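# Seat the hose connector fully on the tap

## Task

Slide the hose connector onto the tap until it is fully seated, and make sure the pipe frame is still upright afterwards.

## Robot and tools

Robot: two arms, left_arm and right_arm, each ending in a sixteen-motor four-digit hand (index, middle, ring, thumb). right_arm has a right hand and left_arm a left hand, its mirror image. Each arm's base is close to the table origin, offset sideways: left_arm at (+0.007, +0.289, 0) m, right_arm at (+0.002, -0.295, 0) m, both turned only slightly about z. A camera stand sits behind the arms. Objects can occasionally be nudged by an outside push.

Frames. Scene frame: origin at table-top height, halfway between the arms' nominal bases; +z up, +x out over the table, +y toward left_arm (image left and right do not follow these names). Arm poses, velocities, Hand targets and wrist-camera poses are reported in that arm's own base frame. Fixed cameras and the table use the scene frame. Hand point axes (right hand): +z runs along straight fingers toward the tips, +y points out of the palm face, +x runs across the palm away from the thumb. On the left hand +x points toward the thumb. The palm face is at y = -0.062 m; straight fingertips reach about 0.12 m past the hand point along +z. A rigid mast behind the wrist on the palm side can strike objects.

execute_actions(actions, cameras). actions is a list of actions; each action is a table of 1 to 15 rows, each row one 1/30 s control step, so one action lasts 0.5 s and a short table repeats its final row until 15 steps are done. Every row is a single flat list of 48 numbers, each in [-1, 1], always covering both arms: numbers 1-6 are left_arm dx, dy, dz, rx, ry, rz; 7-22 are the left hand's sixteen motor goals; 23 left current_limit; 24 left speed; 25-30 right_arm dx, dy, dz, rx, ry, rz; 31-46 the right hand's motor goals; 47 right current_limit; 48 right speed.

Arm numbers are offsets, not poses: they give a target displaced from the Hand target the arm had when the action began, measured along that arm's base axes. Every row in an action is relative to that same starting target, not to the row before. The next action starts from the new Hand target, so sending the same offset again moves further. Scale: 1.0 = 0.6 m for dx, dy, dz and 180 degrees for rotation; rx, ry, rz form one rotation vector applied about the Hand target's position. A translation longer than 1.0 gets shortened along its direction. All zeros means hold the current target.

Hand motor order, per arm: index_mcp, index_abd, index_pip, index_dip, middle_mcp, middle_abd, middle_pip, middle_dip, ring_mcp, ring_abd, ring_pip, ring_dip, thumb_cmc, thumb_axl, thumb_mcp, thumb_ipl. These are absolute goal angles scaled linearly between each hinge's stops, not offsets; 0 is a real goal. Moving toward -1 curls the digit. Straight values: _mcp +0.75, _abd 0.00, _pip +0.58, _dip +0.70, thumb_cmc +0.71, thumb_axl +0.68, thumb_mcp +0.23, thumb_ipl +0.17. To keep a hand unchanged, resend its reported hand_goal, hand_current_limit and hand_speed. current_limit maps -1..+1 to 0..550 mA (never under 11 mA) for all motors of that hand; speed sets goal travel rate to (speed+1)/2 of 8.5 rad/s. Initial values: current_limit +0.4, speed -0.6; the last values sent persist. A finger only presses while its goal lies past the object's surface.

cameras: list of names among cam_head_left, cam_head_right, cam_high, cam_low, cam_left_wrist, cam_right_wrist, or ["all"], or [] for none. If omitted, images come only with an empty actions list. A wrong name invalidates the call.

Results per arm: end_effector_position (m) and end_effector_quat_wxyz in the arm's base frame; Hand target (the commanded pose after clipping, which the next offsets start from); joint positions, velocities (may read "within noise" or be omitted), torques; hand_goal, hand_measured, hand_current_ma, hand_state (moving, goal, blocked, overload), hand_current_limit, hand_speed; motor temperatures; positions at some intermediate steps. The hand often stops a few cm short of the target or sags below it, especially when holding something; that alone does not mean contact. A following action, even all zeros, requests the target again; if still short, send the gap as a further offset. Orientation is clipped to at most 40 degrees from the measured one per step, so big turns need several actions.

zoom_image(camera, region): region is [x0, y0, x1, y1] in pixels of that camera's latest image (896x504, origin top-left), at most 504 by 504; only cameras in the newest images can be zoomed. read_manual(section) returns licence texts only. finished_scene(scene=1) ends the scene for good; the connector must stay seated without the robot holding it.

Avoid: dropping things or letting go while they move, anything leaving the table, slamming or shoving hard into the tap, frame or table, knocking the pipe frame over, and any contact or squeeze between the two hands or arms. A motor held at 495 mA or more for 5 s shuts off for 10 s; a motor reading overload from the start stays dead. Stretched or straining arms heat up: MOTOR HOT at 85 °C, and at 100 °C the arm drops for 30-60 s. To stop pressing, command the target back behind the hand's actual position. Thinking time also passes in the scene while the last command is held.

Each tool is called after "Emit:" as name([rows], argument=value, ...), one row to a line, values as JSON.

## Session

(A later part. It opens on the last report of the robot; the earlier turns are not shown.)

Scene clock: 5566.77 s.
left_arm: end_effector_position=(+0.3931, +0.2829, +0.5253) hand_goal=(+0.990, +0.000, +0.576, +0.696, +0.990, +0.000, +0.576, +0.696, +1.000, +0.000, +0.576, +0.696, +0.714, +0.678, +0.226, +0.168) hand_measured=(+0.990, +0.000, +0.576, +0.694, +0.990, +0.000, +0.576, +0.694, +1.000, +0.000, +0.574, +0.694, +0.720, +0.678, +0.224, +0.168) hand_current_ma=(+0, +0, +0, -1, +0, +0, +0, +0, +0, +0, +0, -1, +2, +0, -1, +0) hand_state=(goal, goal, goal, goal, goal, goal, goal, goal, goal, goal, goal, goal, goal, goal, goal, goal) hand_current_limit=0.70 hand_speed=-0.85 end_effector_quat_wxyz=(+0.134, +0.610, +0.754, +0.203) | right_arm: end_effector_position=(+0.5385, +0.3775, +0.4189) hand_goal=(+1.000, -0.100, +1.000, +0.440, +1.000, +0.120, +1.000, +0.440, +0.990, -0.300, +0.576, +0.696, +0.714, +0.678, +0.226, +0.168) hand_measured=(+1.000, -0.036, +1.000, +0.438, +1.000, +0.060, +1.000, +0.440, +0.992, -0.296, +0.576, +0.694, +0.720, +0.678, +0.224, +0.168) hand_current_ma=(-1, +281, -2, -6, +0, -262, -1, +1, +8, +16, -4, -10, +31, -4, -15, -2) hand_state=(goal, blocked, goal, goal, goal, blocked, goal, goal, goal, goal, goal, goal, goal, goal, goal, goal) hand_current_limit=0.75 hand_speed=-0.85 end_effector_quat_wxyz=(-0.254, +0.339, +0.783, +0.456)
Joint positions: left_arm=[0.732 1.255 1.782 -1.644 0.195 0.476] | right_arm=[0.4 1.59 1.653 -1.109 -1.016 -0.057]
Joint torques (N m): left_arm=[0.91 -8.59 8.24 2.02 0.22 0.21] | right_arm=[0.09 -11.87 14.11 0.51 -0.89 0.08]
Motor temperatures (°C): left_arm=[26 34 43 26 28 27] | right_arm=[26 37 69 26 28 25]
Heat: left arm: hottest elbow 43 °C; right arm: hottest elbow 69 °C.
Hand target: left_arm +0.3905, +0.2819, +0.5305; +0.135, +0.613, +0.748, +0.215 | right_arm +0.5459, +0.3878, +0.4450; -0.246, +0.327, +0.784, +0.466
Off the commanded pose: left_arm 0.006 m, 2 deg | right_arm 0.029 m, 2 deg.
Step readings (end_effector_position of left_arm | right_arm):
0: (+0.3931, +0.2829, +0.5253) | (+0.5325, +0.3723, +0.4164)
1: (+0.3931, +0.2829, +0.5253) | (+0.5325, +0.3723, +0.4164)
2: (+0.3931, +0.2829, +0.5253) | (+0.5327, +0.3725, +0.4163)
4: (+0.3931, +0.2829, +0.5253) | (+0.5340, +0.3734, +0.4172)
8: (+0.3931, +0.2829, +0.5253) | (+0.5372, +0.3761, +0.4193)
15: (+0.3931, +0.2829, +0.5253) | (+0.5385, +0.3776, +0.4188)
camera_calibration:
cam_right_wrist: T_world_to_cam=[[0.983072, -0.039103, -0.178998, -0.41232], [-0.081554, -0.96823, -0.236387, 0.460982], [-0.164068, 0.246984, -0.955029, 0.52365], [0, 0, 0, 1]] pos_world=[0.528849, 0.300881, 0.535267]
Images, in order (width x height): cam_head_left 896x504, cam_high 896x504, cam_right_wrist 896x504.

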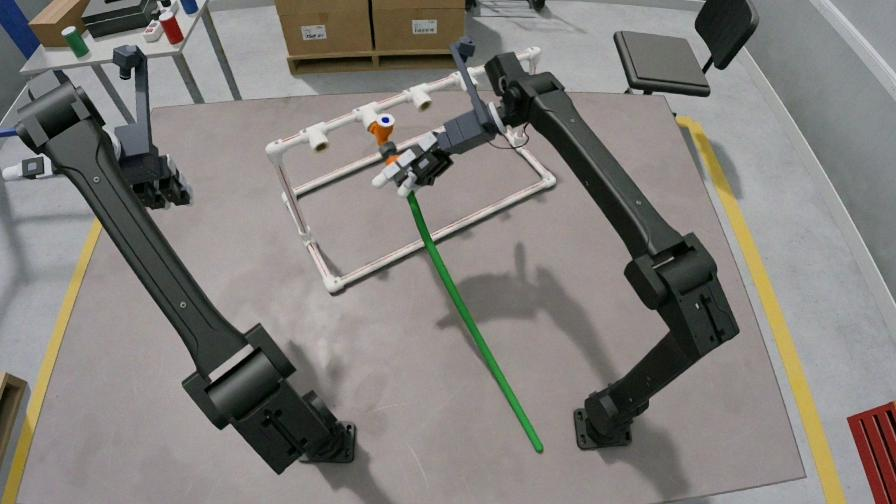

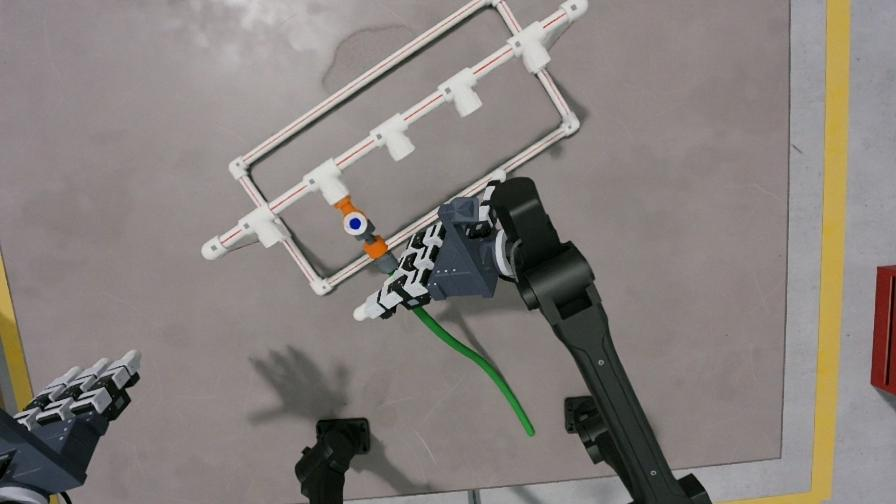

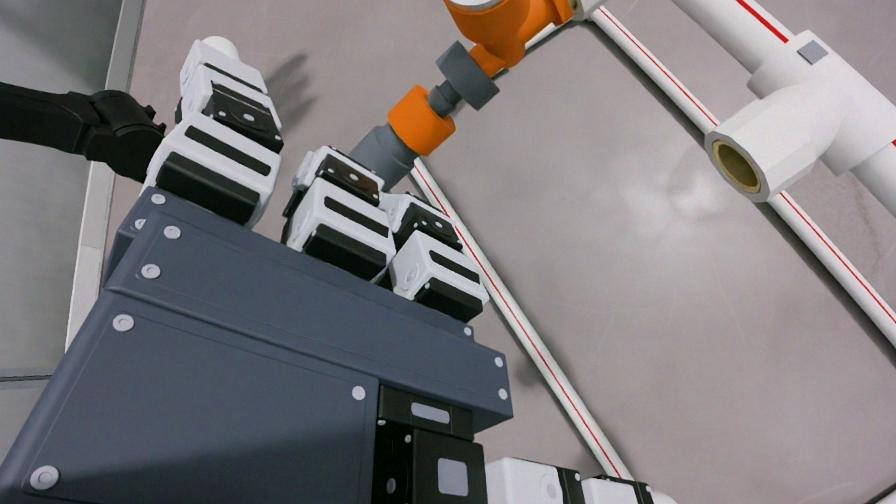

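Emit:
execute_actions([
  [[0,0,0,0,0,0,0.99,0,0.576,0.696,0.99,0,0.576,0.696,1.0,0,0.576,0.696,0.714,0.678,0.226,0.168,0.7,-0.85,0.0115,0.006,0.0048,0,0,0,1.0,-0.1,1.0,0.44,1.0,0.12,1.0,0.44,0.99,-0.3,0.576,0.696,0.714,0.678,0.226,0.168,0.75,-0.85]],
], cameras=["cam_high","cam_right_wrist","cam_head_left"])

Emit:
zoom_image(camera="cam_right_wrist", region=[350, 20, 530, 170])

Emit:
zoom_image(camera="cam_head_left", region=[370, 130, 430, 200])

Emit:
zoom_image(camera="cam_high", region=[350, 210, 420, 320])

Scene clock: 5580.30 s.
left_arm: end_effector_position=(+0.3931, +0.2829, +0.5253) hand_goal=(+0.990, +0.000, +0.576, +0.696, +0.990, +0.000, +0.576, +0.696, +1.000, +0.000, +0.576, +0.696, +0.714, +0.678, +0.226, +0.168) hand_measured=(+0.990, +0.000, +0.576, +0.694, +0.990, +0.000, +0.576, +0.694, +1.000, +0.000, +0.574, +0.694, +0.720, +0.678, +0.224, +0.168) hand_current_ma=(+0, +0, +0, -1, +0, +0, +0, +0, +0, +0, +0, -1, +2, +0, -1, +0) hand_state=(goal, goal, goal, goal, goal, goal, goal, goal, goal, goal, goal, goal, goal, goal, goal, goal) hand_current_limit=0.70 hand_speed=-0.85 end_effector_quat_wxyz=(+0.134, +0.610, +0.754, +0.203) | right_arm: end_effector_position=(+0.5441, +0.3804, +0.4210) hand_goal=(+1.000, -0.100, +1.000, +0.440, +1.000, +0.120, +1.000, +0.440, +0.990, -0.300, +0.576, +0.696, +0.714, +0.678, +0.226, +0.168) hand_measured=(+1.000, -0.036, +1.000, +0.440, +1.000, +0.060, +1.000, +0.442, +0.992, -0.296, +0.576, +0.694, +0.720, +0.678, +0.224, +0.168) hand_current_ma=(+0, +281, +0, -3, +0, -262, +0, +10, +8, +16, -4, -10, +31, -4, -15, -2) hand_state=(goal, blocked, goal, goal, goal, blocked, goal, goal, goal, goal, goal, goal, goal, goal, goal, goal) hand_current_limit=0.75 hand_speed=-0.85 end_effector_quat_wxyz=(-0.256, +0.341, +0.782, +0.454)
Joint positions: left_arm=[0.732 1.255 1.782 -1.644 0.195 0.476] | right_arm=[0.402 1.608 1.683 -1.125 -1.016 -0.052]
Joint torques (N m): left_arm=[1.32 -8.94 8.24 2 0.24 0.21] | right_arm=[0.03 -12.1 14.32 0.66 -0.89 0.06]
Motor temperatures (°C): left_arm=[26 34 43 26 28 27] | right_arm=[26 37 68 26 28 25]
Heat: left arm: hottest elbow 43 °C; right arm: hottest elbow 68 °C.
Hand target: left_arm +0.3905, +0.2819, +0.5305; +0.135, +0.613, +0.748, +0.215 | right_arm +0.5527, +0.3915, +0.4478; -0.246, +0.327, +0.784, +0.466
Off the commanded pose: left_arm 0.006 m, 2 deg | right_arm 0.030 m, 2 deg.
Step readings (end_effector_position of left_arm | right_arm):
0: (+0.3931, +0.2829, +0.5253) | (+0.5385, +0.3775, +0.4189)
1: (+0.3931, +0.2829, +0.5253) | (+0.5385, +0.3775, +0.4189)
2: (+0.3931, +0.2829, +0.5253) | (+0.5386, +0.3778, +0.4191)
4: (+0.3931, +0.2829, +0.5253) | (+0.5400, +0.3786, +0.4202)
8: (+0.3931, +0.2829, +0.5253) | (+0.5435, +0.3802, +0.4217)
15: (+0.3931, +0.2829, +0.5253) | (+0.5440, +0.3804, +0.4211)
camera_calibration:
cam_right_wrist: T_world_to_cam=[[0.981744, -0.0406402, -0.185814, -0.413242], [-0.0843615, -0.9686, -0.233875, 0.465408], [-0.170475, 0.245281, -0.954346, 0.529676], [0, 0, 0, 1]] pos_world=[0.535257, 0.304081, 0.537555]
Images, in order (width x height): cam_head_left 896x504, cam_high 896x504, cam_right_wrist 896x504.

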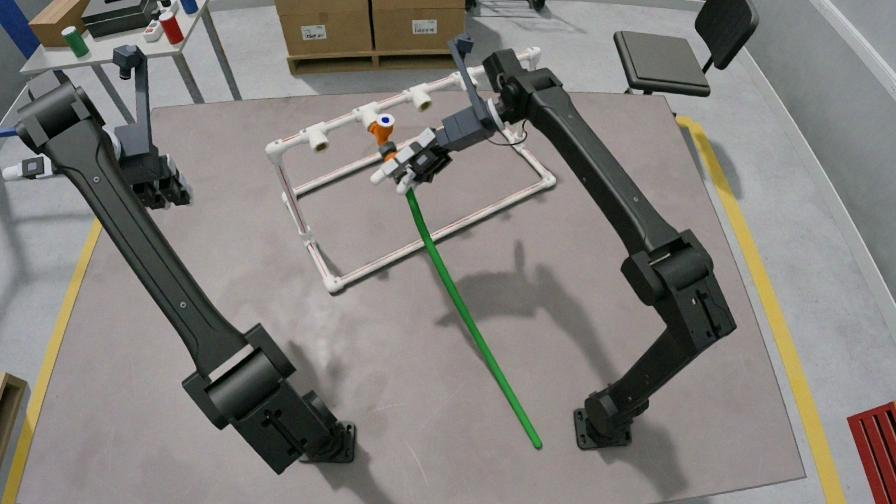

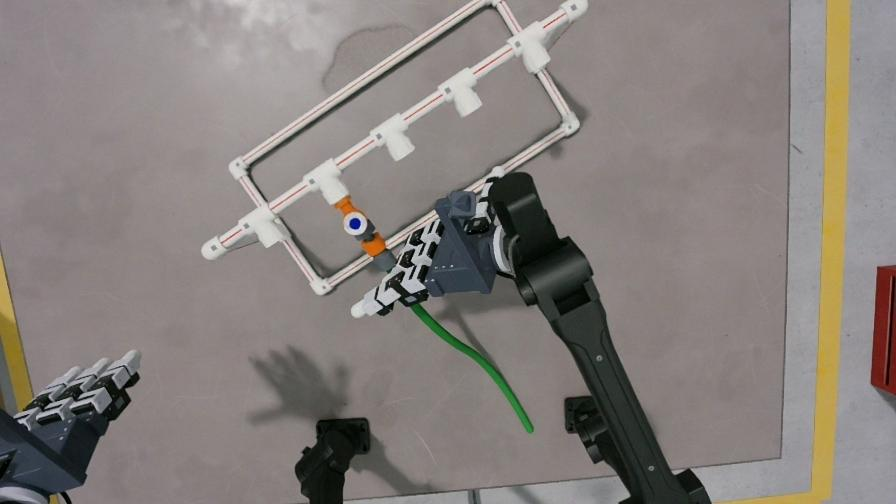

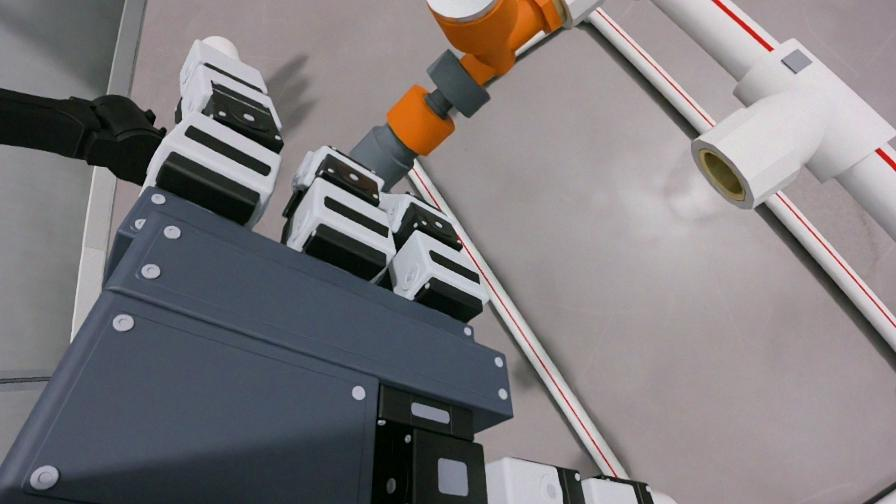

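Scaled by 2.800.

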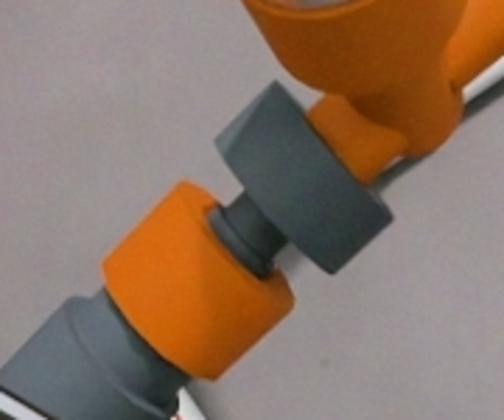

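Scaled by 7.200.

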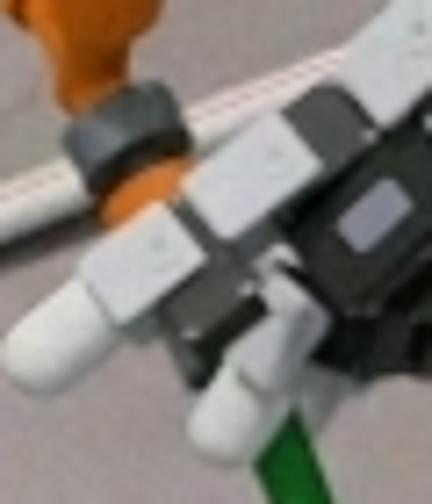

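Scaled by 4.582.

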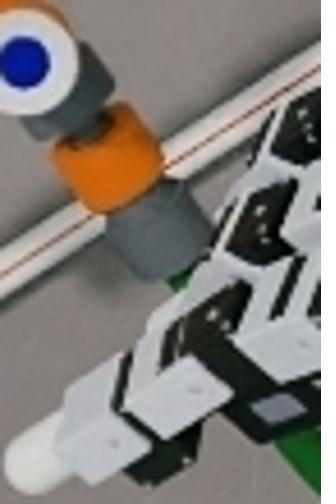

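Emit:
execute_actions([
  [[0,0,0,0,0,0,0.99,0,0.576,0.696,0.99,0,0.576,0.696,1.0,0,0.576,0.696,0.714,0.678,0.226,0.168,0.7,-0.85,0.0112,0.0055,0.0048,0,0,0,1.0,-0.12,1.0,0.44,1.0,0.14,1.0,0.44,0.99,-0.3,0.576,0.696,0.714,0.678,0.226,0.168,0.75,-0.85]],
], cameras=["cam_high","cam_right_wrist","cam_head_left"])

Emit:
zoom_image(camera="cam_right_wrist", region=[350, 20, 530, 170])

Emit:
zoom_image(camera="cam_high", region=[350, 210, 420, 320])

Scene clock: 5589.83 s.
left_arm: end_effector_position=(+0.3931, +0.2829, +0.5253) hand_goal=(+0.990, +0.000, +0.576, +0.696, +0.990, +0.000, +0.576, +0.696, +1.000, +0.000, +0.576, +0.696, +0.714, +0.678, +0.226, +0.168) hand_measured=(+0.990, +0.000, +0.576, +0.694, +0.990, +0.000, +0.576, +0.694, +1.000, +0.000, +0.574, +0.694, +0.720, +0.678, +0.224, +0.168) hand_current_ma=(+0, +0, +0, -1, +0, +0, +0, +0, +0, +0, +0, -1, +2, +0, -1, +0) hand_state=(goal, goal, goal, goal, goal, goal, goal, goal, goal, goal, goal, goal, goal, goal, goal, goal) hand_current_limit=0.70 hand_speed=-0.85 end_effector_quat_wxyz=(+0.134, +0.610, +0.754, +0.203) | right_arm: end_effector_position=(+0.5495, +0.3828, +0.4205) hand_goal=(+1.000, -0.120, +1.000, +0.440, +1.000, +0.140, +1.000, +0.440, +0.990, -0.300, +0.576, +0.696, +0.714, +0.678, +0.226, +0.168) hand_measured=(+1.000, -0.036, +1.000, +0.440, +1.000, +0.060, +1.000, +0.446, +0.992, -0.296, +0.576, +0.694, +0.720, +0.678, +0.224, +0.168) hand_current_ma=(+0, +369, +0, -3, +0, -346, +0, +25, +8, +16, -4, -10, +31, -4, -15, -2) hand_state=(goal, blocked, goal, goal, goal, blocked, goal, goal, goal, goal, goal, goal, goal, goal, goal, goal) hand_current_limit=0.75 hand_speed=-0.85 end_effector_quat_wxyz=(-0.260, +0.345, +0.781, +0.450)
Joint positions: left_arm=[0.732 1.255 1.782 -1.644 0.195 0.476] | right_arm=[0.402 1.627 1.711 -1.142 -1.016 -0.047]
Joint torques (N m): left_arm=[1.08 -9.05 8.23 1.96 0.23 0.21] | right_arm=[0.03 -12.1 14.58 0.94 -0.88 0.01]
Motor temperatures (°C): left_arm=[26 34 43 26 28 27] | right_arm=[26 37 72 26 28 25]
Heat: left arm: hottest elbow 43 °C; right arm: hottest elbow 72 °C.
Hand target: left_arm +0.3905, +0.2819, +0.5305; +0.135, +0.613, +0.748, +0.215 | right_arm +0.5595, +0.3947, +0.4507; -0.246, +0.327, +0.784, +0.466
Off the commanded pose: left_arm 0.006 m, 2 deg | right_arm 0.034 m, 3 deg.
Step readings (end_effector_position of left_arm | right_arm):
0: (+0.3931, +0.2829, +0.5253) | (+0.5441, +0.3804, +0.4210)
1: (+0.3931, +0.2829, +0.5253) | (+0.5441, +0.3804, +0.4210)
2: (+0.3931, +0.2829, +0.5253) | (+0.5443, +0.3805, +0.4212)
4: (+0.3931, +0.2829, +0.5253) | (+0.5453, +0.3808, +0.4208)
8: (+0.3931, +0.2829, +0.5253) | (+0.5478, +0.3820, +0.4206)
15: (+0.3931, +0.2829, +0.5253) | (+0.5493, +0.3827, +0.4206)
camera_calibration:
cam_right_wrist: T_world_to_cam=[[0.979217, -0.0430774, -0.198186, -0.410956], [-0.0889315, -0.969429, -0.228688, 0.468626], [-0.182276, 0.24156, -0.953113, 0.536987], [0, 0, 0, 1]] pos_world=[0.541971, 0.306883, 0.537532]
Images, in order (width x height): cam_head_left 896x504, cam_high 896x504, cam_right_wrist 896x504.

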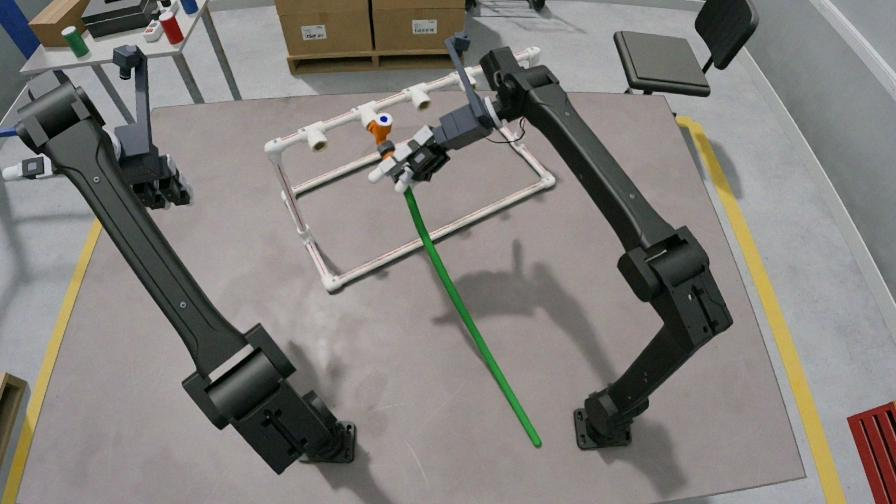

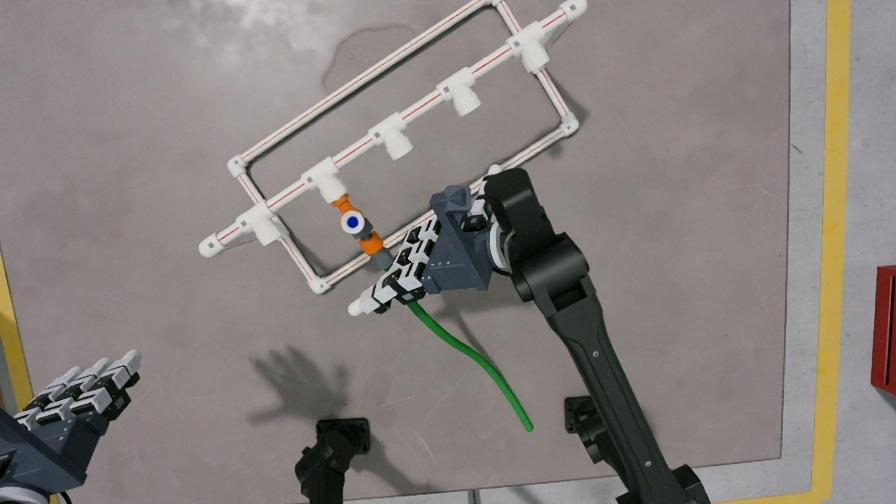

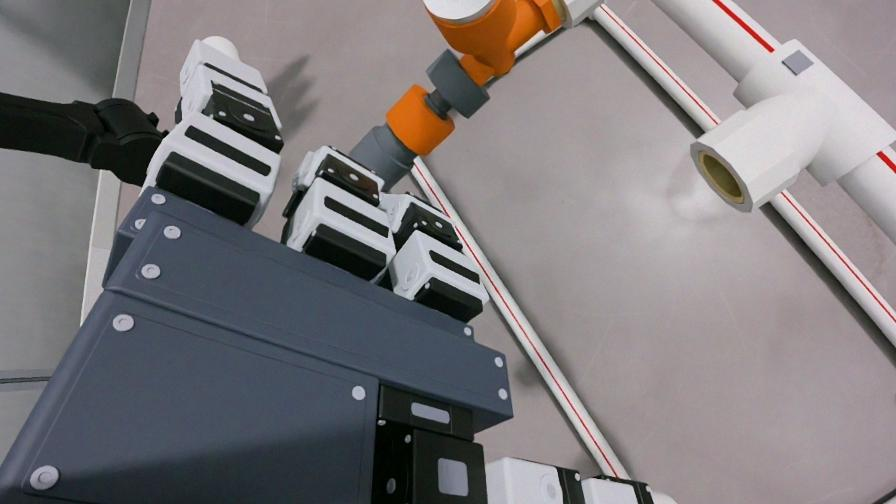

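Scaled by 2.800.

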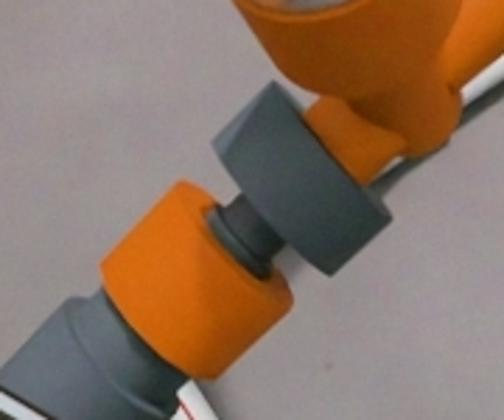

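Scaled by 4.582.

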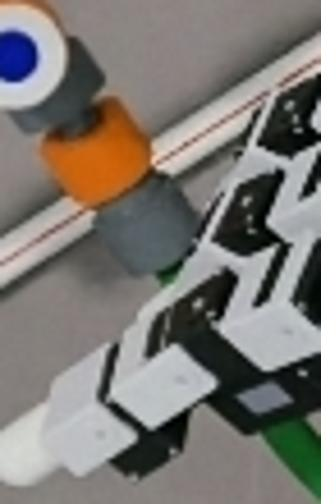

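Emit:
zoom_image(camera="cam_right_wrist", region=[405, 70, 465, 130])

Scaled by 8.400.

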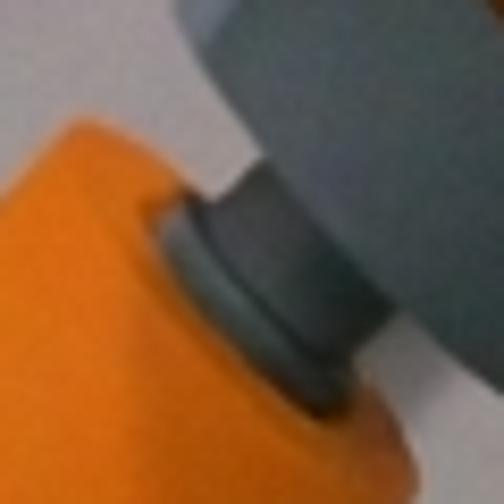

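Emit:
execute_actions([
  [[0,0,0,0,0,0,0.99,0,0.576,0.696,0.99,0,0.576,0.696,1.0,0,0.576,0.696,0.714,0.678,0.226,0.168,0.7,-0.85,-0.006,-0.003,-0.003,0,0,0,1.0,-0.03,1.0,0.44,1.0,0.0,1.0,0.44,0.99,-0.3,0.576,0.696,0.714,0.678,0.226,0.168,0.75,-0.85]],
  [[0,0,0,0,0,0,0.99,0,0.576,0.696,0.99,0,0.576,0.696,1.0,0,0.576,0.696,0.714,0.678,0.226,0.168,0.7,-0.85,-0.012,-0.006,-0.005,0,0,0,1.0,-0.03,1.0,0.44,1.0,-0.06,1.0,0.44,0.99,-0.3,0.576,0.696,0.714,0.678,0.226,0.168,0.75,-0.85]],
], cameras=["cam_high","cam_right_wrist"])

Emit:
zoom_image(camera="cam_right_wrist", region=[330, 40, 510, 200])

Emit:
zoom_image(camera="cam_high", region=[330, 190, 450, 310])

Scene clock: 5718.13 s.
left_arm: end_effector_position=(+0.3931, +0.2829, +0.5253) hand_goal=(+0.990, +0.000, +0.576, +0.696, +0.990, +0.000, +0.576, +0.696, +1.000, +0.000, +0.576, +0.696, +0.714, +0.678, +0.226, +0.168) hand_measured=(+0.990, +0.000, +0.576, +0.694, +0.990, +0.000, +0.576, +0.694, +1.000, +0.000, +0.574, +0.694, +0.720, +0.678, +0.224, +0.168) hand_current_ma=(+0, +0, +0, -1, +0, +0, +0, +0, +0, +0, +0, -1, +2, +0, -1, +0) hand_state=(goal, goal, goal, goal, goal, goal, goal, goal, goal, goal, goal, goal, goal, goal, goal, goal) hand_current_limit=0.70 hand_speed=-0.85 end_effector_quat_wxyz=(+0.134, +0.610, +0.754, +0.203) | right_arm: end_effector_position=(+0.5495, +0.3827, +0.4204) hand_goal=(+1.000, -0.030, +1.000, +0.440, +1.000, -0.060, +1.000, +0.440, +0.990, -0.300, +0.576, +0.696, +0.714, +0.678, +0.226, +0.168) hand_measured=(+1.000, -0.024, +1.000, +0.442, +1.000, -0.052, +1.000, +0.442, +0.992, -0.296, +0.576, +0.694, +0.720, +0.678, +0.224, +0.168) hand_current_ma=(+1, +24, +0, +8, +0, +38, +0, +14, +8, +16, -4, -10, +31, -4, -15, -2) hand_state=(goal, goal, goal, goal, goal, goal, goal, goal, goal, goal, goal, goal, goal, goal, goal, goal) hand_current_limit=0.75 hand_speed=-0.85 end_effector_quat_wxyz=(-0.260, +0.345, +0.781, +0.450)
Joint positions: left_arm=[0.732 1.255 1.782 -1.644 0.195 0.476] | right_arm=[0.402 1.627 1.711 -1.142 -1.016 -0.047]
Joint torques (N m): left_arm=[1.08 -8.88 8.25 1.96 0.21 0.19] | right_arm=[-0.09 -14.04 11.4 1.29 -0.91 -0.04]
Motor temperatures (°C): left_arm=[26 33 42 27 28 27] | right_arm=[26 37 79 26 28 25]
Heat: left arm: hottest elbow 42 °C; right arm: hottest elbow 79 °C.
Hand target: left_arm +0.3905, +0.2819, +0.5305; +0.135, +0.613, +0.748, +0.215 | right_arm +0.5487, +0.3893, +0.4458; -0.246, +0.327, +0.784, +0.466
Off the commanded pose: left_arm 0.006 m, 2 deg | right_arm 0.026 m, 3 deg.
Step readings (end_effector_position of left_arm | right_arm):
0: (+0.3931, +0.2829, +0.5253) | (+0.5495, +0.3827, +0.4204)
1: (+0.3931, +0.2829, +0.5253) | (+0.5495, +0.3827, +0.4204)
2: (+0.3931, +0.2829, +0.5253) | (+0.5495, +0.3827, +0.4204)
4: (+0.3931, +0.2829, +0.5253) | (+0.5495, +0.3827, +0.4204)
8: (+0.3931, +0.2829, +0.5253) | (+0.5495, +0.3827, +0.4204)
15: (+0.3931, +0.2829, +0.5253) | (+0.5495, +0.3827, +0.4204)
16: (+0.3931, +0.2829, +0.5253) | (+0.5495, +0.3827, +0.4204)
17: (+0.3931, +0.2829, +0.5253) | (+0.5495, +0.3827, +0.4204)
19: (+0.3931, +0.2829, +0.5253) | (+0.5495, +0.3827, +0.4204)
23: (+0.3931, +0.2829, +0.5253) | (+0.5495, +0.3827, +0.4204)
30: (+0.3931, +0.2829, +0.5253) | (+0.5495, +0.3827, +0.4204)
camera_calibration:
cam_right_wrist: T_world_to_cam=[[0.979131, -0.043112, -0.198606, -0.410674], [-0.0890458, -0.96945, -0.228556, 0.468624], [-0.182685, 0.241471, -0.953057, 0.537205], [0, 0, 0, 1]] pos_world=[0.541972, 0.306883, 0.537532]
Images, in order (width x height): cam_high 896x504, cam_right_wrist 896x504.

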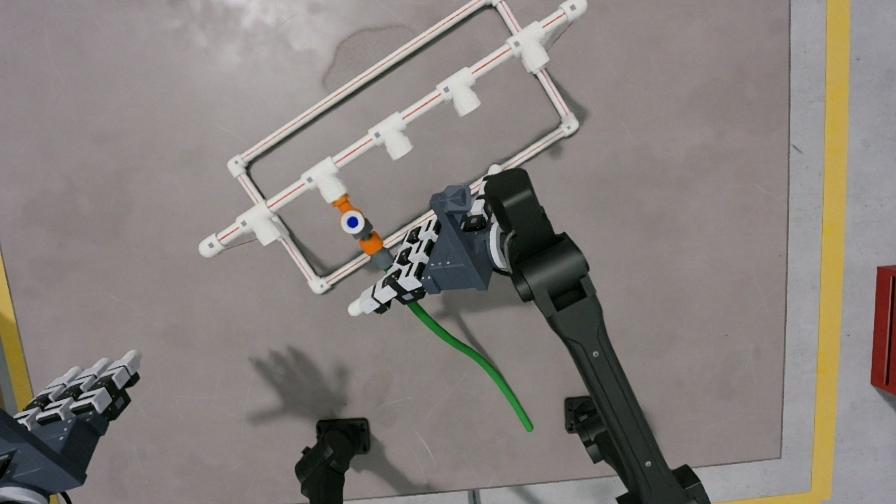

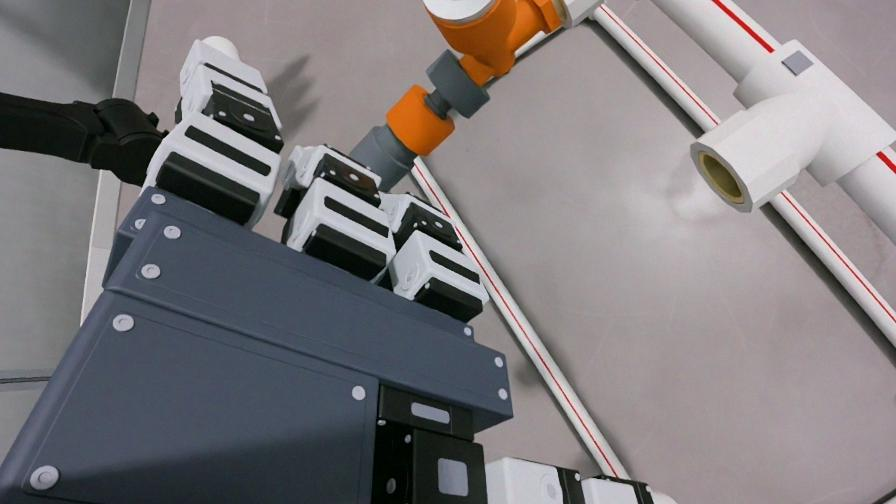

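Scaled by 2.800.

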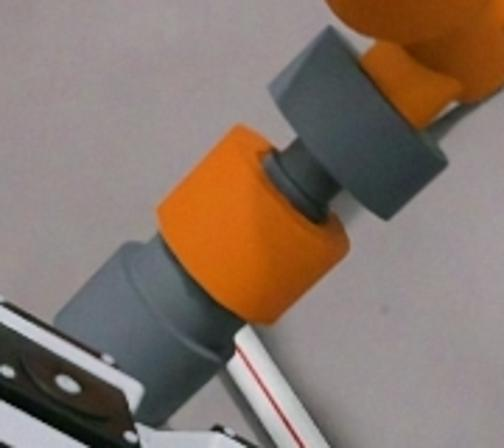

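Scaled by 4.200.

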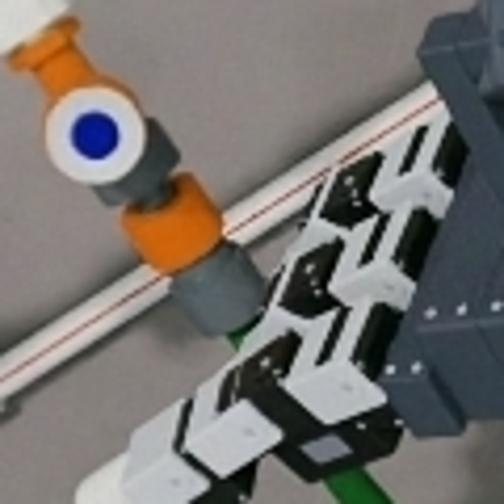

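Emit:
execute_actions([
  [[0,0,0,0,0,0,0.99,0,0.576,0.696,0.99,0,0.576,0.696,1.0,0,0.576,0.696,0.714,0.678,0.226,0.168,0.7,-0.85,-0.045,-0.03,-0.035,0,0,0,1.0,0.0,1.0,0.44,1.0,-0.1,1.0,0.44,0.99,-0.35,0.576,0.696,0.714,0.678,0.226,0.168,0.75,-0.85]],
  [[0,0,0,0,0,0,0.99,0,0.576,0.696,0.99,0,0.576,0.696,1.0,0,0.576,0.696,0.714,0.678,0.226,0.168,0.7,-0.85,0,0,0,0,0,0,1.0,0.0,0.85,0.5,1.0,-0.1,0.85,0.5,0.99,-0.35,0.576,0.696,0.714,0.678,0.226,0.168,0.75,-0.85]],
], cameras=["cam_high","cam_right_wrist"])

Emit:
zoom_image(camera="cam_right_wrist", region=[330, 40, 510, 200])

Emit:
zoom_image(camera="cam_high", region=[330, 190, 450, 310])

Scene clock: 5731.23 s.
left_arm: end_effector_position=(+0.3931, +0.2829, +0.5253) hand_goal=(+0.990, +0.000, +0.576, +0.696, +0.990, +0.000, +0.576, +0.696, +1.000, +0.000, +0.576, +0.696, +0.714, +0.678, +0.226, +0.168) hand_measured=(+0.990, +0.000, +0.576, +0.694, +0.990, +0.000, +0.576, +0.694, +1.000, +0.000, +0.574, +0.694, +0.720, +0.678, +0.224, +0.168) hand_current_ma=(+0, +0, +0, -1, +0, +0, +0, +0, +0, +0, +0, -1, +2, +0, -1, +0) hand_state=(goal, goal, goal, goal, goal, goal, goal, goal, goal, goal, goal, goal, goal, goal, goal, goal) hand_current_limit=0.70 hand_speed=-0.85 end_effector_quat_wxyz=(+0.134, +0.610, +0.754, +0.203) | right_arm: end_effector_position=(+0.5261, +0.3742, +0.4117) hand_goal=(+1.000, +0.000, +0.850, +0.500, +1.000, -0.100, +0.850, +0.500, +0.990, -0.350, +0.576, +0.696, +0.714, +0.678, +0.226, +0.168) hand_measured=(+1.000, +0.002, +0.852, +0.498, +1.000, -0.090, +0.852, +0.498, +0.992, -0.336, +0.576, +0.694, +0.720, +0.678, +0.224, +0.168) hand_current_ma=(+1, +6, +14, -12, +0, +38, +14, -13, +8, +56, -4, -10, +31, -4, -15, -2) hand_state=(goal, goal, goal, goal, goal, goal, goal, goal, goal, goal, goal, goal, goal, goal, goal, goal) hand_current_limit=0.75 hand_speed=-0.85 end_effector_quat_wxyz=(-0.257, +0.336, +0.783, +0.455)
Joint positions: left_arm=[0.732 1.255 1.782 -1.644 0.195 0.476] | right_arm=[0.402 1.559 1.598 -1.092 -1.021 -0.063]
Joint torques (N m): left_arm=[1.03 -9.23 8.16 1.99 0.22 0.18] | right_arm=[-0.85 -14.27 8.47 1.39 -0.93 -0.08]
Motor temperatures (°C): left_arm=[26 33 42 27 28 27] | right_arm=[26 37 76 26 28 25]
Heat: left arm: hottest elbow 42 °C; right arm: hottest elbow 76 °C.
Hand target: left_arm +0.3905, +0.2819, +0.5305; +0.135, +0.613, +0.748, +0.215 | right_arm +0.5217, +0.3714, +0.4249; -0.246, +0.327, +0.784, +0.466
Off the commanded pose: left_arm 0.006 m, 2 deg | right_arm 0.014 m, 2 deg.
Step readings (end_effector_position of left_arm | right_arm):
0: (+0.3931, +0.2829, +0.5253) | (+0.5495, +0.3827, +0.4204)
1: (+0.3931, +0.2829, +0.5253) | (+0.5495, +0.3827, +0.4204)
2: (+0.3931, +0.2829, +0.5253) | (+0.5491, +0.3827, +0.4201)
4: (+0.3931, +0.2829, +0.5253) | (+0.5450, +0.3815, +0.4170)
8: (+0.3931, +0.2829, +0.5253) | (+0.5320, +0.3765, +0.4072)
15: (+0.3931, +0.2829, +0.5253) | (+0.5265, +0.3743, +0.4111)
16: (+0.3931, +0.2829, +0.5253) | (+0.5263, +0.3743, +0.4119)
17: (+0.3931, +0.2829, +0.5253) | (+0.5262, +0.3742, +0.4123)
19: (+0.3931, +0.2829, +0.5253) | (+0.5261, +0.3742, +0.4126)
23: (+0.3931, +0.2829, +0.5253) | (+0.5261, +0.3742, +0.4120)
30: (+0.3931, +0.2829, +0.5253) | (+0.5261, +0.3742, +0.4117)
camera_calibration:
cam_right_wrist: T_world_to_cam=[[0.982852, -0.0319851, -0.181603, -0.402978], [-0.0754628, -0.968364, -0.237857, 0.452523], [-0.16825, 0.247483, -0.954172, 0.517315], [0, 0, 0, 1]] pos_world=[0.517254, 0.297292, 0.528062]
Images, in order (width x height): cam_high 896x504, cam_right_wrist 896x504.

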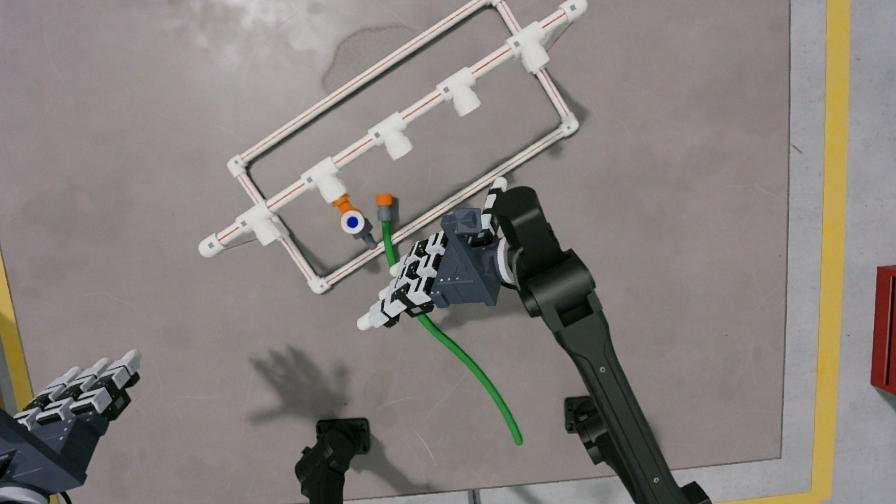

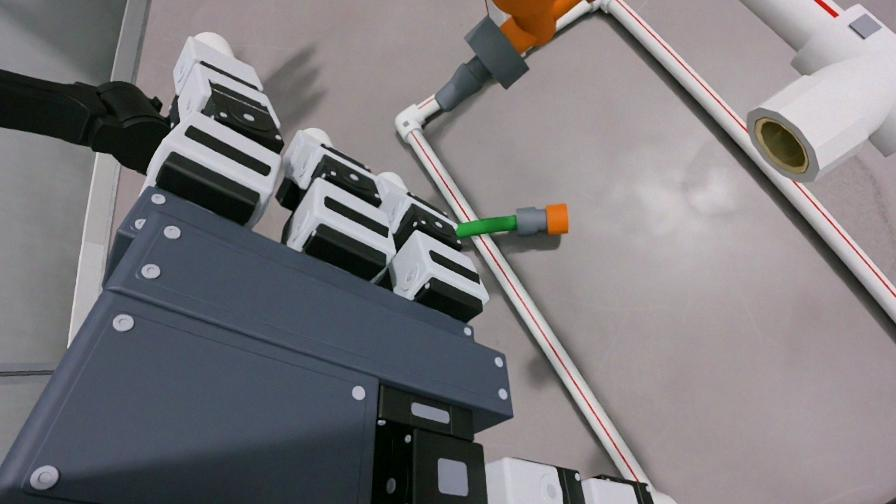

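Scaled by 2.800.

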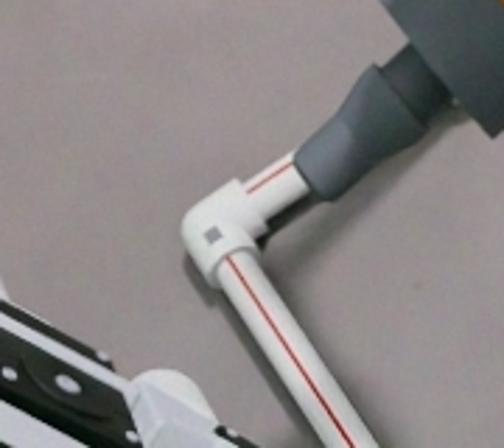

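Scaled by 4.200.

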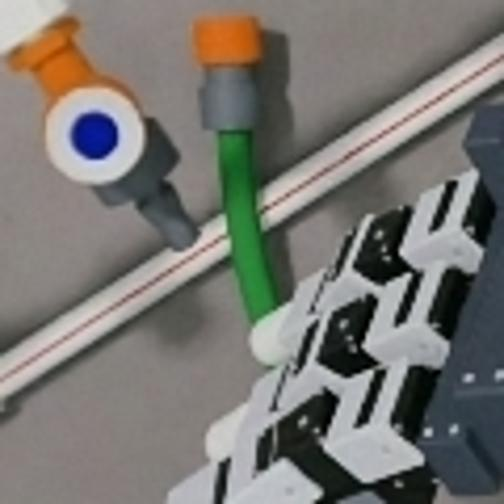

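Emit:
execute_actions([
  [[0,0,0,0,0,0,0.99,0,0.576,0.696,0.99,0,0.576,0.696,1.0,0,0.576,0.696,0.714,0.678,0.226,0.168,0.7,-0.85,-0.06,0.0,0.0,-0.0411,-0.031,-0.0717,1.0,0.1,1.0,0.59,1.0,-0.15,1.0,0.59,0.99,-0.35,0.576,0.696,0.714,0.678,0.226,0.168,0.6,-0.85]],
  [[0,0,0,0,0,0,0.99,0,0.576,0.696,0.99,0,0.576,0.696,1.0,0,0.576,0.696,0.714,0.678,0.226,0.168,0.7,-0.85,-0.05,0.0,-0.02,-0.0411,-0.031,-0.0717,1.0,0.2,1.0,0.59,1.0,-0.2,1.0,0.59,0.99,-0.35,0.576,0.696,0.714,0.678,0.226,0.168,0.6,-0.85]],
  [[0,0,0,0,0,0,0.99,0,0.576,0.696,0.99,0,0.576,0.696,1.0,0,0.576,0.696,0.714,0.678,0.226,0.168,0.7,-0.85,-0.04,0.02,-0.03,-0.0411,-0.031,-0.0717,1.0,0.2,1.0,0.59,1.0,-0.2,1.0,0.59,0.99,-0.35,0.576,0.696,0.714,0.678,0.226,0.168,0.6,-0.85]],
  [[0,0,0,0,0,0,0.99,0,0.576,0.696,0.99,0,0.576,0.696,1.0,0,0.576,0.696,0.714,0.678,0.226,0.168,0.7,-0.85,-0.03,0.03,-0.03,-0.0411,-0.031,-0.0717,1.0,0.2,1.0,0.59,1.0,-0.2,1.0,0.59,0.99,-0.35,0.576,0.696,0.714,0.678,0.226,0.168,0.6,-0.85]],
  [[0,0,0,0,0,0,0.99,0,0.576,0.696,0.99,0,0.576,0.696,1.0,0,0.576,0.696,0.714,0.678,0.226,0.168,0.7,-0.85,-0.006,0.037,-0.03,-0.0411,-0.031,-0.0717,1.0,0.2,1.0,0.59,1.0,-0.2,1.0,0.59,0.99,-0.35,0.576,0.696,0.714,0.678,0.226,0.168,0.6,-0.85]],
], cameras=["cam_high","cam_low","cam_right_wrist"])

Emit:
zoom_image(camera="cam_low", region=[350, 220, 470, 330])

Emit:
zoom_image(camera="cam_high", region=[310, 170, 450, 310])

Scene clock: 5841.20 s.
left_arm: end_effector_position=(+0.3931, +0.2829, +0.5253) hand_goal=(+0.990, +0.000, +0.576, +0.696, +0.990, +0.000, +0.576, +0.696, +1.000, +0.000, +0.576, +0.696, +0.714, +0.678, +0.226, +0.168) hand_measured=(+0.990, +0.000, +0.576, +0.694, +0.990, +0.000, +0.576, +0.694, +1.000, +0.000, +0.574, +0.694, +0.720, +0.678, +0.224, +0.168) hand_current_ma=(+0, +0, +0, -1, +0, +0, +0, +0, +0, +0, +0, -1, +2, +0, -1, +0) hand_state=(goal, goal, goal, goal, goal, goal, goal, goal, goal, goal, goal, goal, goal, goal, goal, goal) hand_current_limit=0.70 hand_speed=-0.85 end_effector_quat_wxyz=(+0.134, +0.610, +0.754, +0.203) | right_arm: end_effector_position=(+0.4043, +0.4149, +0.3328) hand_goal=(+1.000, +0.200, +1.000, +0.590, +1.000, -0.200, +1.000, +0.590, +0.990, -0.350, +0.576, +0.696, +0.714, +0.678, +0.226, +0.168) hand_measured=(+1.000, +0.200, +0.998, +0.588, +1.000, -0.198, +0.998, +0.588, +0.994, -0.348, +0.576, +0.694, +0.720, +0.678, +0.222, +0.168) hand_current_ma=(+1, -2, -11, -12, +0, +10, -10, -13, +21, +12, -2, -10, +31, -4, -19, -2) hand_state=(goal, goal, goal, goal, goal, goal, goal, goal, goal, goal, goal, goal, goal, goal, goal, goal) hand_current_limit=0.60 hand_speed=-0.85 end_effector_quat_wxyz=(+0.332, +0.619, +0.642, +0.307)
Joint positions: left_arm=[0.732 1.255 1.782 -1.644 0.195 0.476] | right_arm=[1.116 1.535 1.319 -0.833 0.822 0.847]
Joint torques (N m): left_arm=[0.85 -8.94 8.31 1.98 0.23 0.19] | right_arm=[-0.79 -11.99 12.81 0.42 0.85 0.05]
Motor temperatures (°C): left_arm=[26 33 42 27 28 27] | right_arm=[26 36 59 26 28 25]
Heat: left arm: hottest elbow 42 °C; right arm: hottest elbow 59 °C.
Hand target: left_arm +0.3905, +0.2819, +0.5305; +0.135, +0.613, +0.748, +0.215 | right_arm +0.4100, +0.4236, +0.3590; +0.326, +0.627, +0.628, +0.326
Off the commanded pose: left_arm 0.006 m, 2 deg | right_arm 0.028 m, 3 deg.
Step readings (end_effector_position of left_arm | right_arm):
0: (+0.3931, +0.2829, +0.5253) | (+0.5261, +0.3742, +0.4117)
1: (+0.3931, +0.2829, +0.5253) | (+0.5264, +0.3738, +0.4111)
2: (+0.3931, +0.2829, +0.5253) | (+0.5288, +0.3713, +0.4079)
4: (+0.3931, +0.2829, +0.5253) | (+0.5286, +0.3648, +0.3972)
8: (+0.3931, +0.2829, +0.5253) | (+0.5086, +0.3618, +0.3965)
15: (+0.3931, +0.2829, +0.5253) | (+0.4822, +0.3735, +0.4311)
16: (+0.3931, +0.2829, +0.5253) | (+0.4828, +0.3723, +0.4322)
17: (+0.3931, +0.2829, +0.5253) | (+0.4862, +0.3687, +0.4301)
19: (+0.3931, +0.2829, +0.5253) | (+0.4893, +0.3593, +0.4198)
23: (+0.3931, +0.2829, +0.5253) | (+0.4717, +0.3607, +0.4007)
30: (+0.3931, +0.2829, +0.5253) | (+0.4559, +0.3772, +0.4016)
31: (+0.3931, +0.2829, +0.5253) | (+0.4578, +0.3752, +0.4020)
32: (+0.3931, +0.2829, +0.5253) | (+0.4613, +0.3699, +0.4026)
34: (+0.3931, +0.2829, +0.5253) | (+0.4638, +0.3599, +0.4021)
38: (+0.3931, +0.2829, +0.5253) | (+0.4439, +0.3714, +0.3939)
45: (+0.3931, +0.2829, +0.5253) | (+0.4264, +0.3863, +0.3931)
46: (+0.3931, +0.2829, +0.5253) | (+0.4275, +0.3841, +0.3937)
47: (+0.3931, +0.2829, +0.5253) | (+0.4301, +0.3776, +0.3963)
49: (+0.3931, +0.2829, +0.5253) | (+0.4305, +0.3674, +0.4033)
53: (+0.3931, +0.2829, +0.5253) | (+0.4148, +0.3813, +0.3979)
60: (+0.3931, +0.2829, +0.5253) | (+0.4070, +0.4029, +0.3678)
61: (+0.3931, +0.2829, +0.5253) | (+0.4079, +0.4017, +0.3665)
62: (+0.3931, +0.2829, +0.5253) | (+0.4100, +0.3958, +0.3683)
64: (+0.3931, +0.2829, +0.5253) | (+0.4102, +0.3880, +0.3732)
68: (+0.3931, +0.2829, +0.5253) | (+0.4077, +0.4014, +0.3567)
75: (+0.3931, +0.2829, +0.5253) | (+0.4032, +0.4159, +0.3207)
camera_calibration:
cam_right_wrist: T_world_to_cam=[[0.354752, -0.738203, 0.573766, -0.000774871], [-0.908891, -0.416192, 0.0264858, 0.483924], [0.219245, -0.530886, -0.818591, 0.532531], [0, 0, 0, 1]] pos_world=[0.323354, 0.483547, 0.423553]
Images, in order (width x height): cam_high 896x504, cam_low 896x504, cam_right_wrist 896x504.

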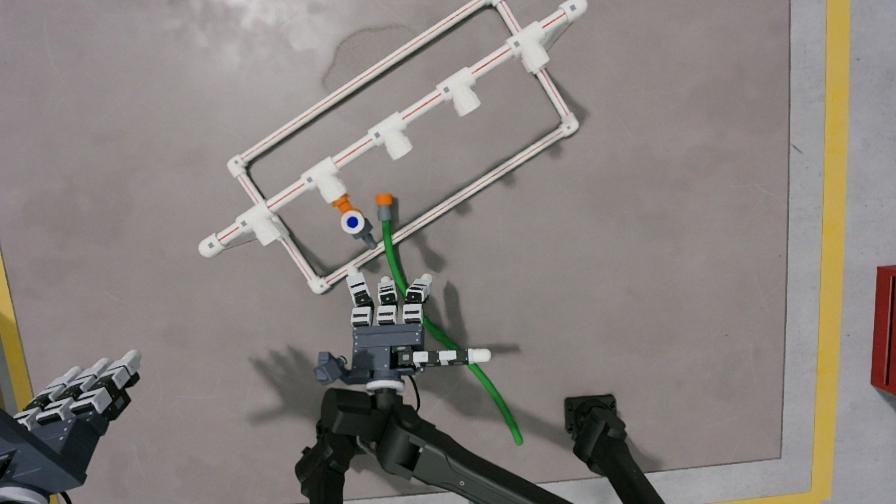

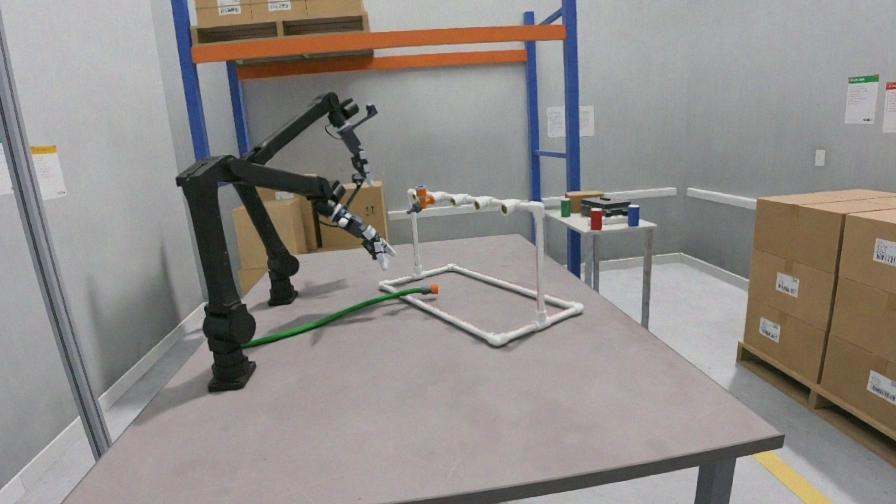

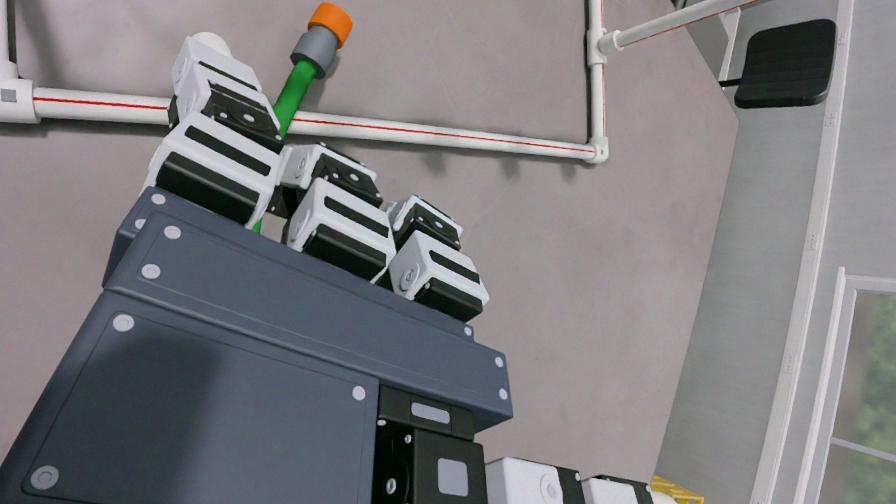

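Scaled by 4.200.

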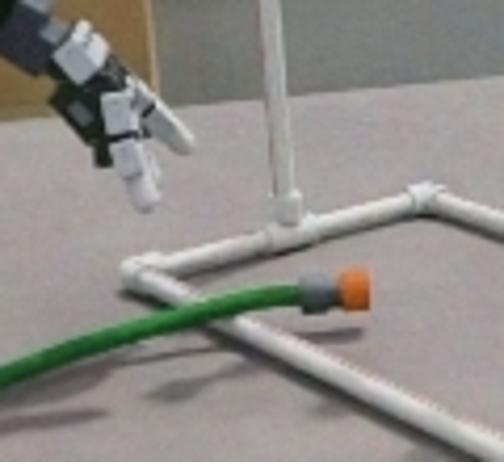

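Scaled by 3.600.

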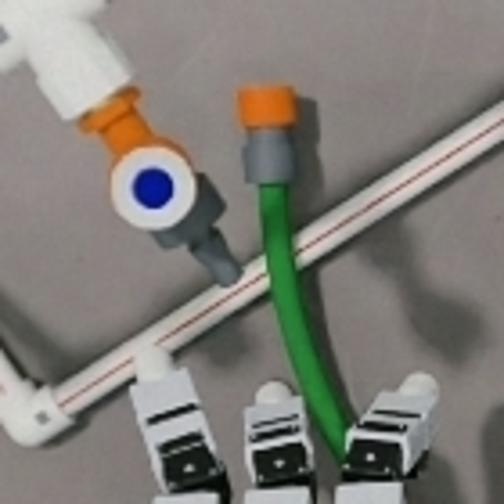

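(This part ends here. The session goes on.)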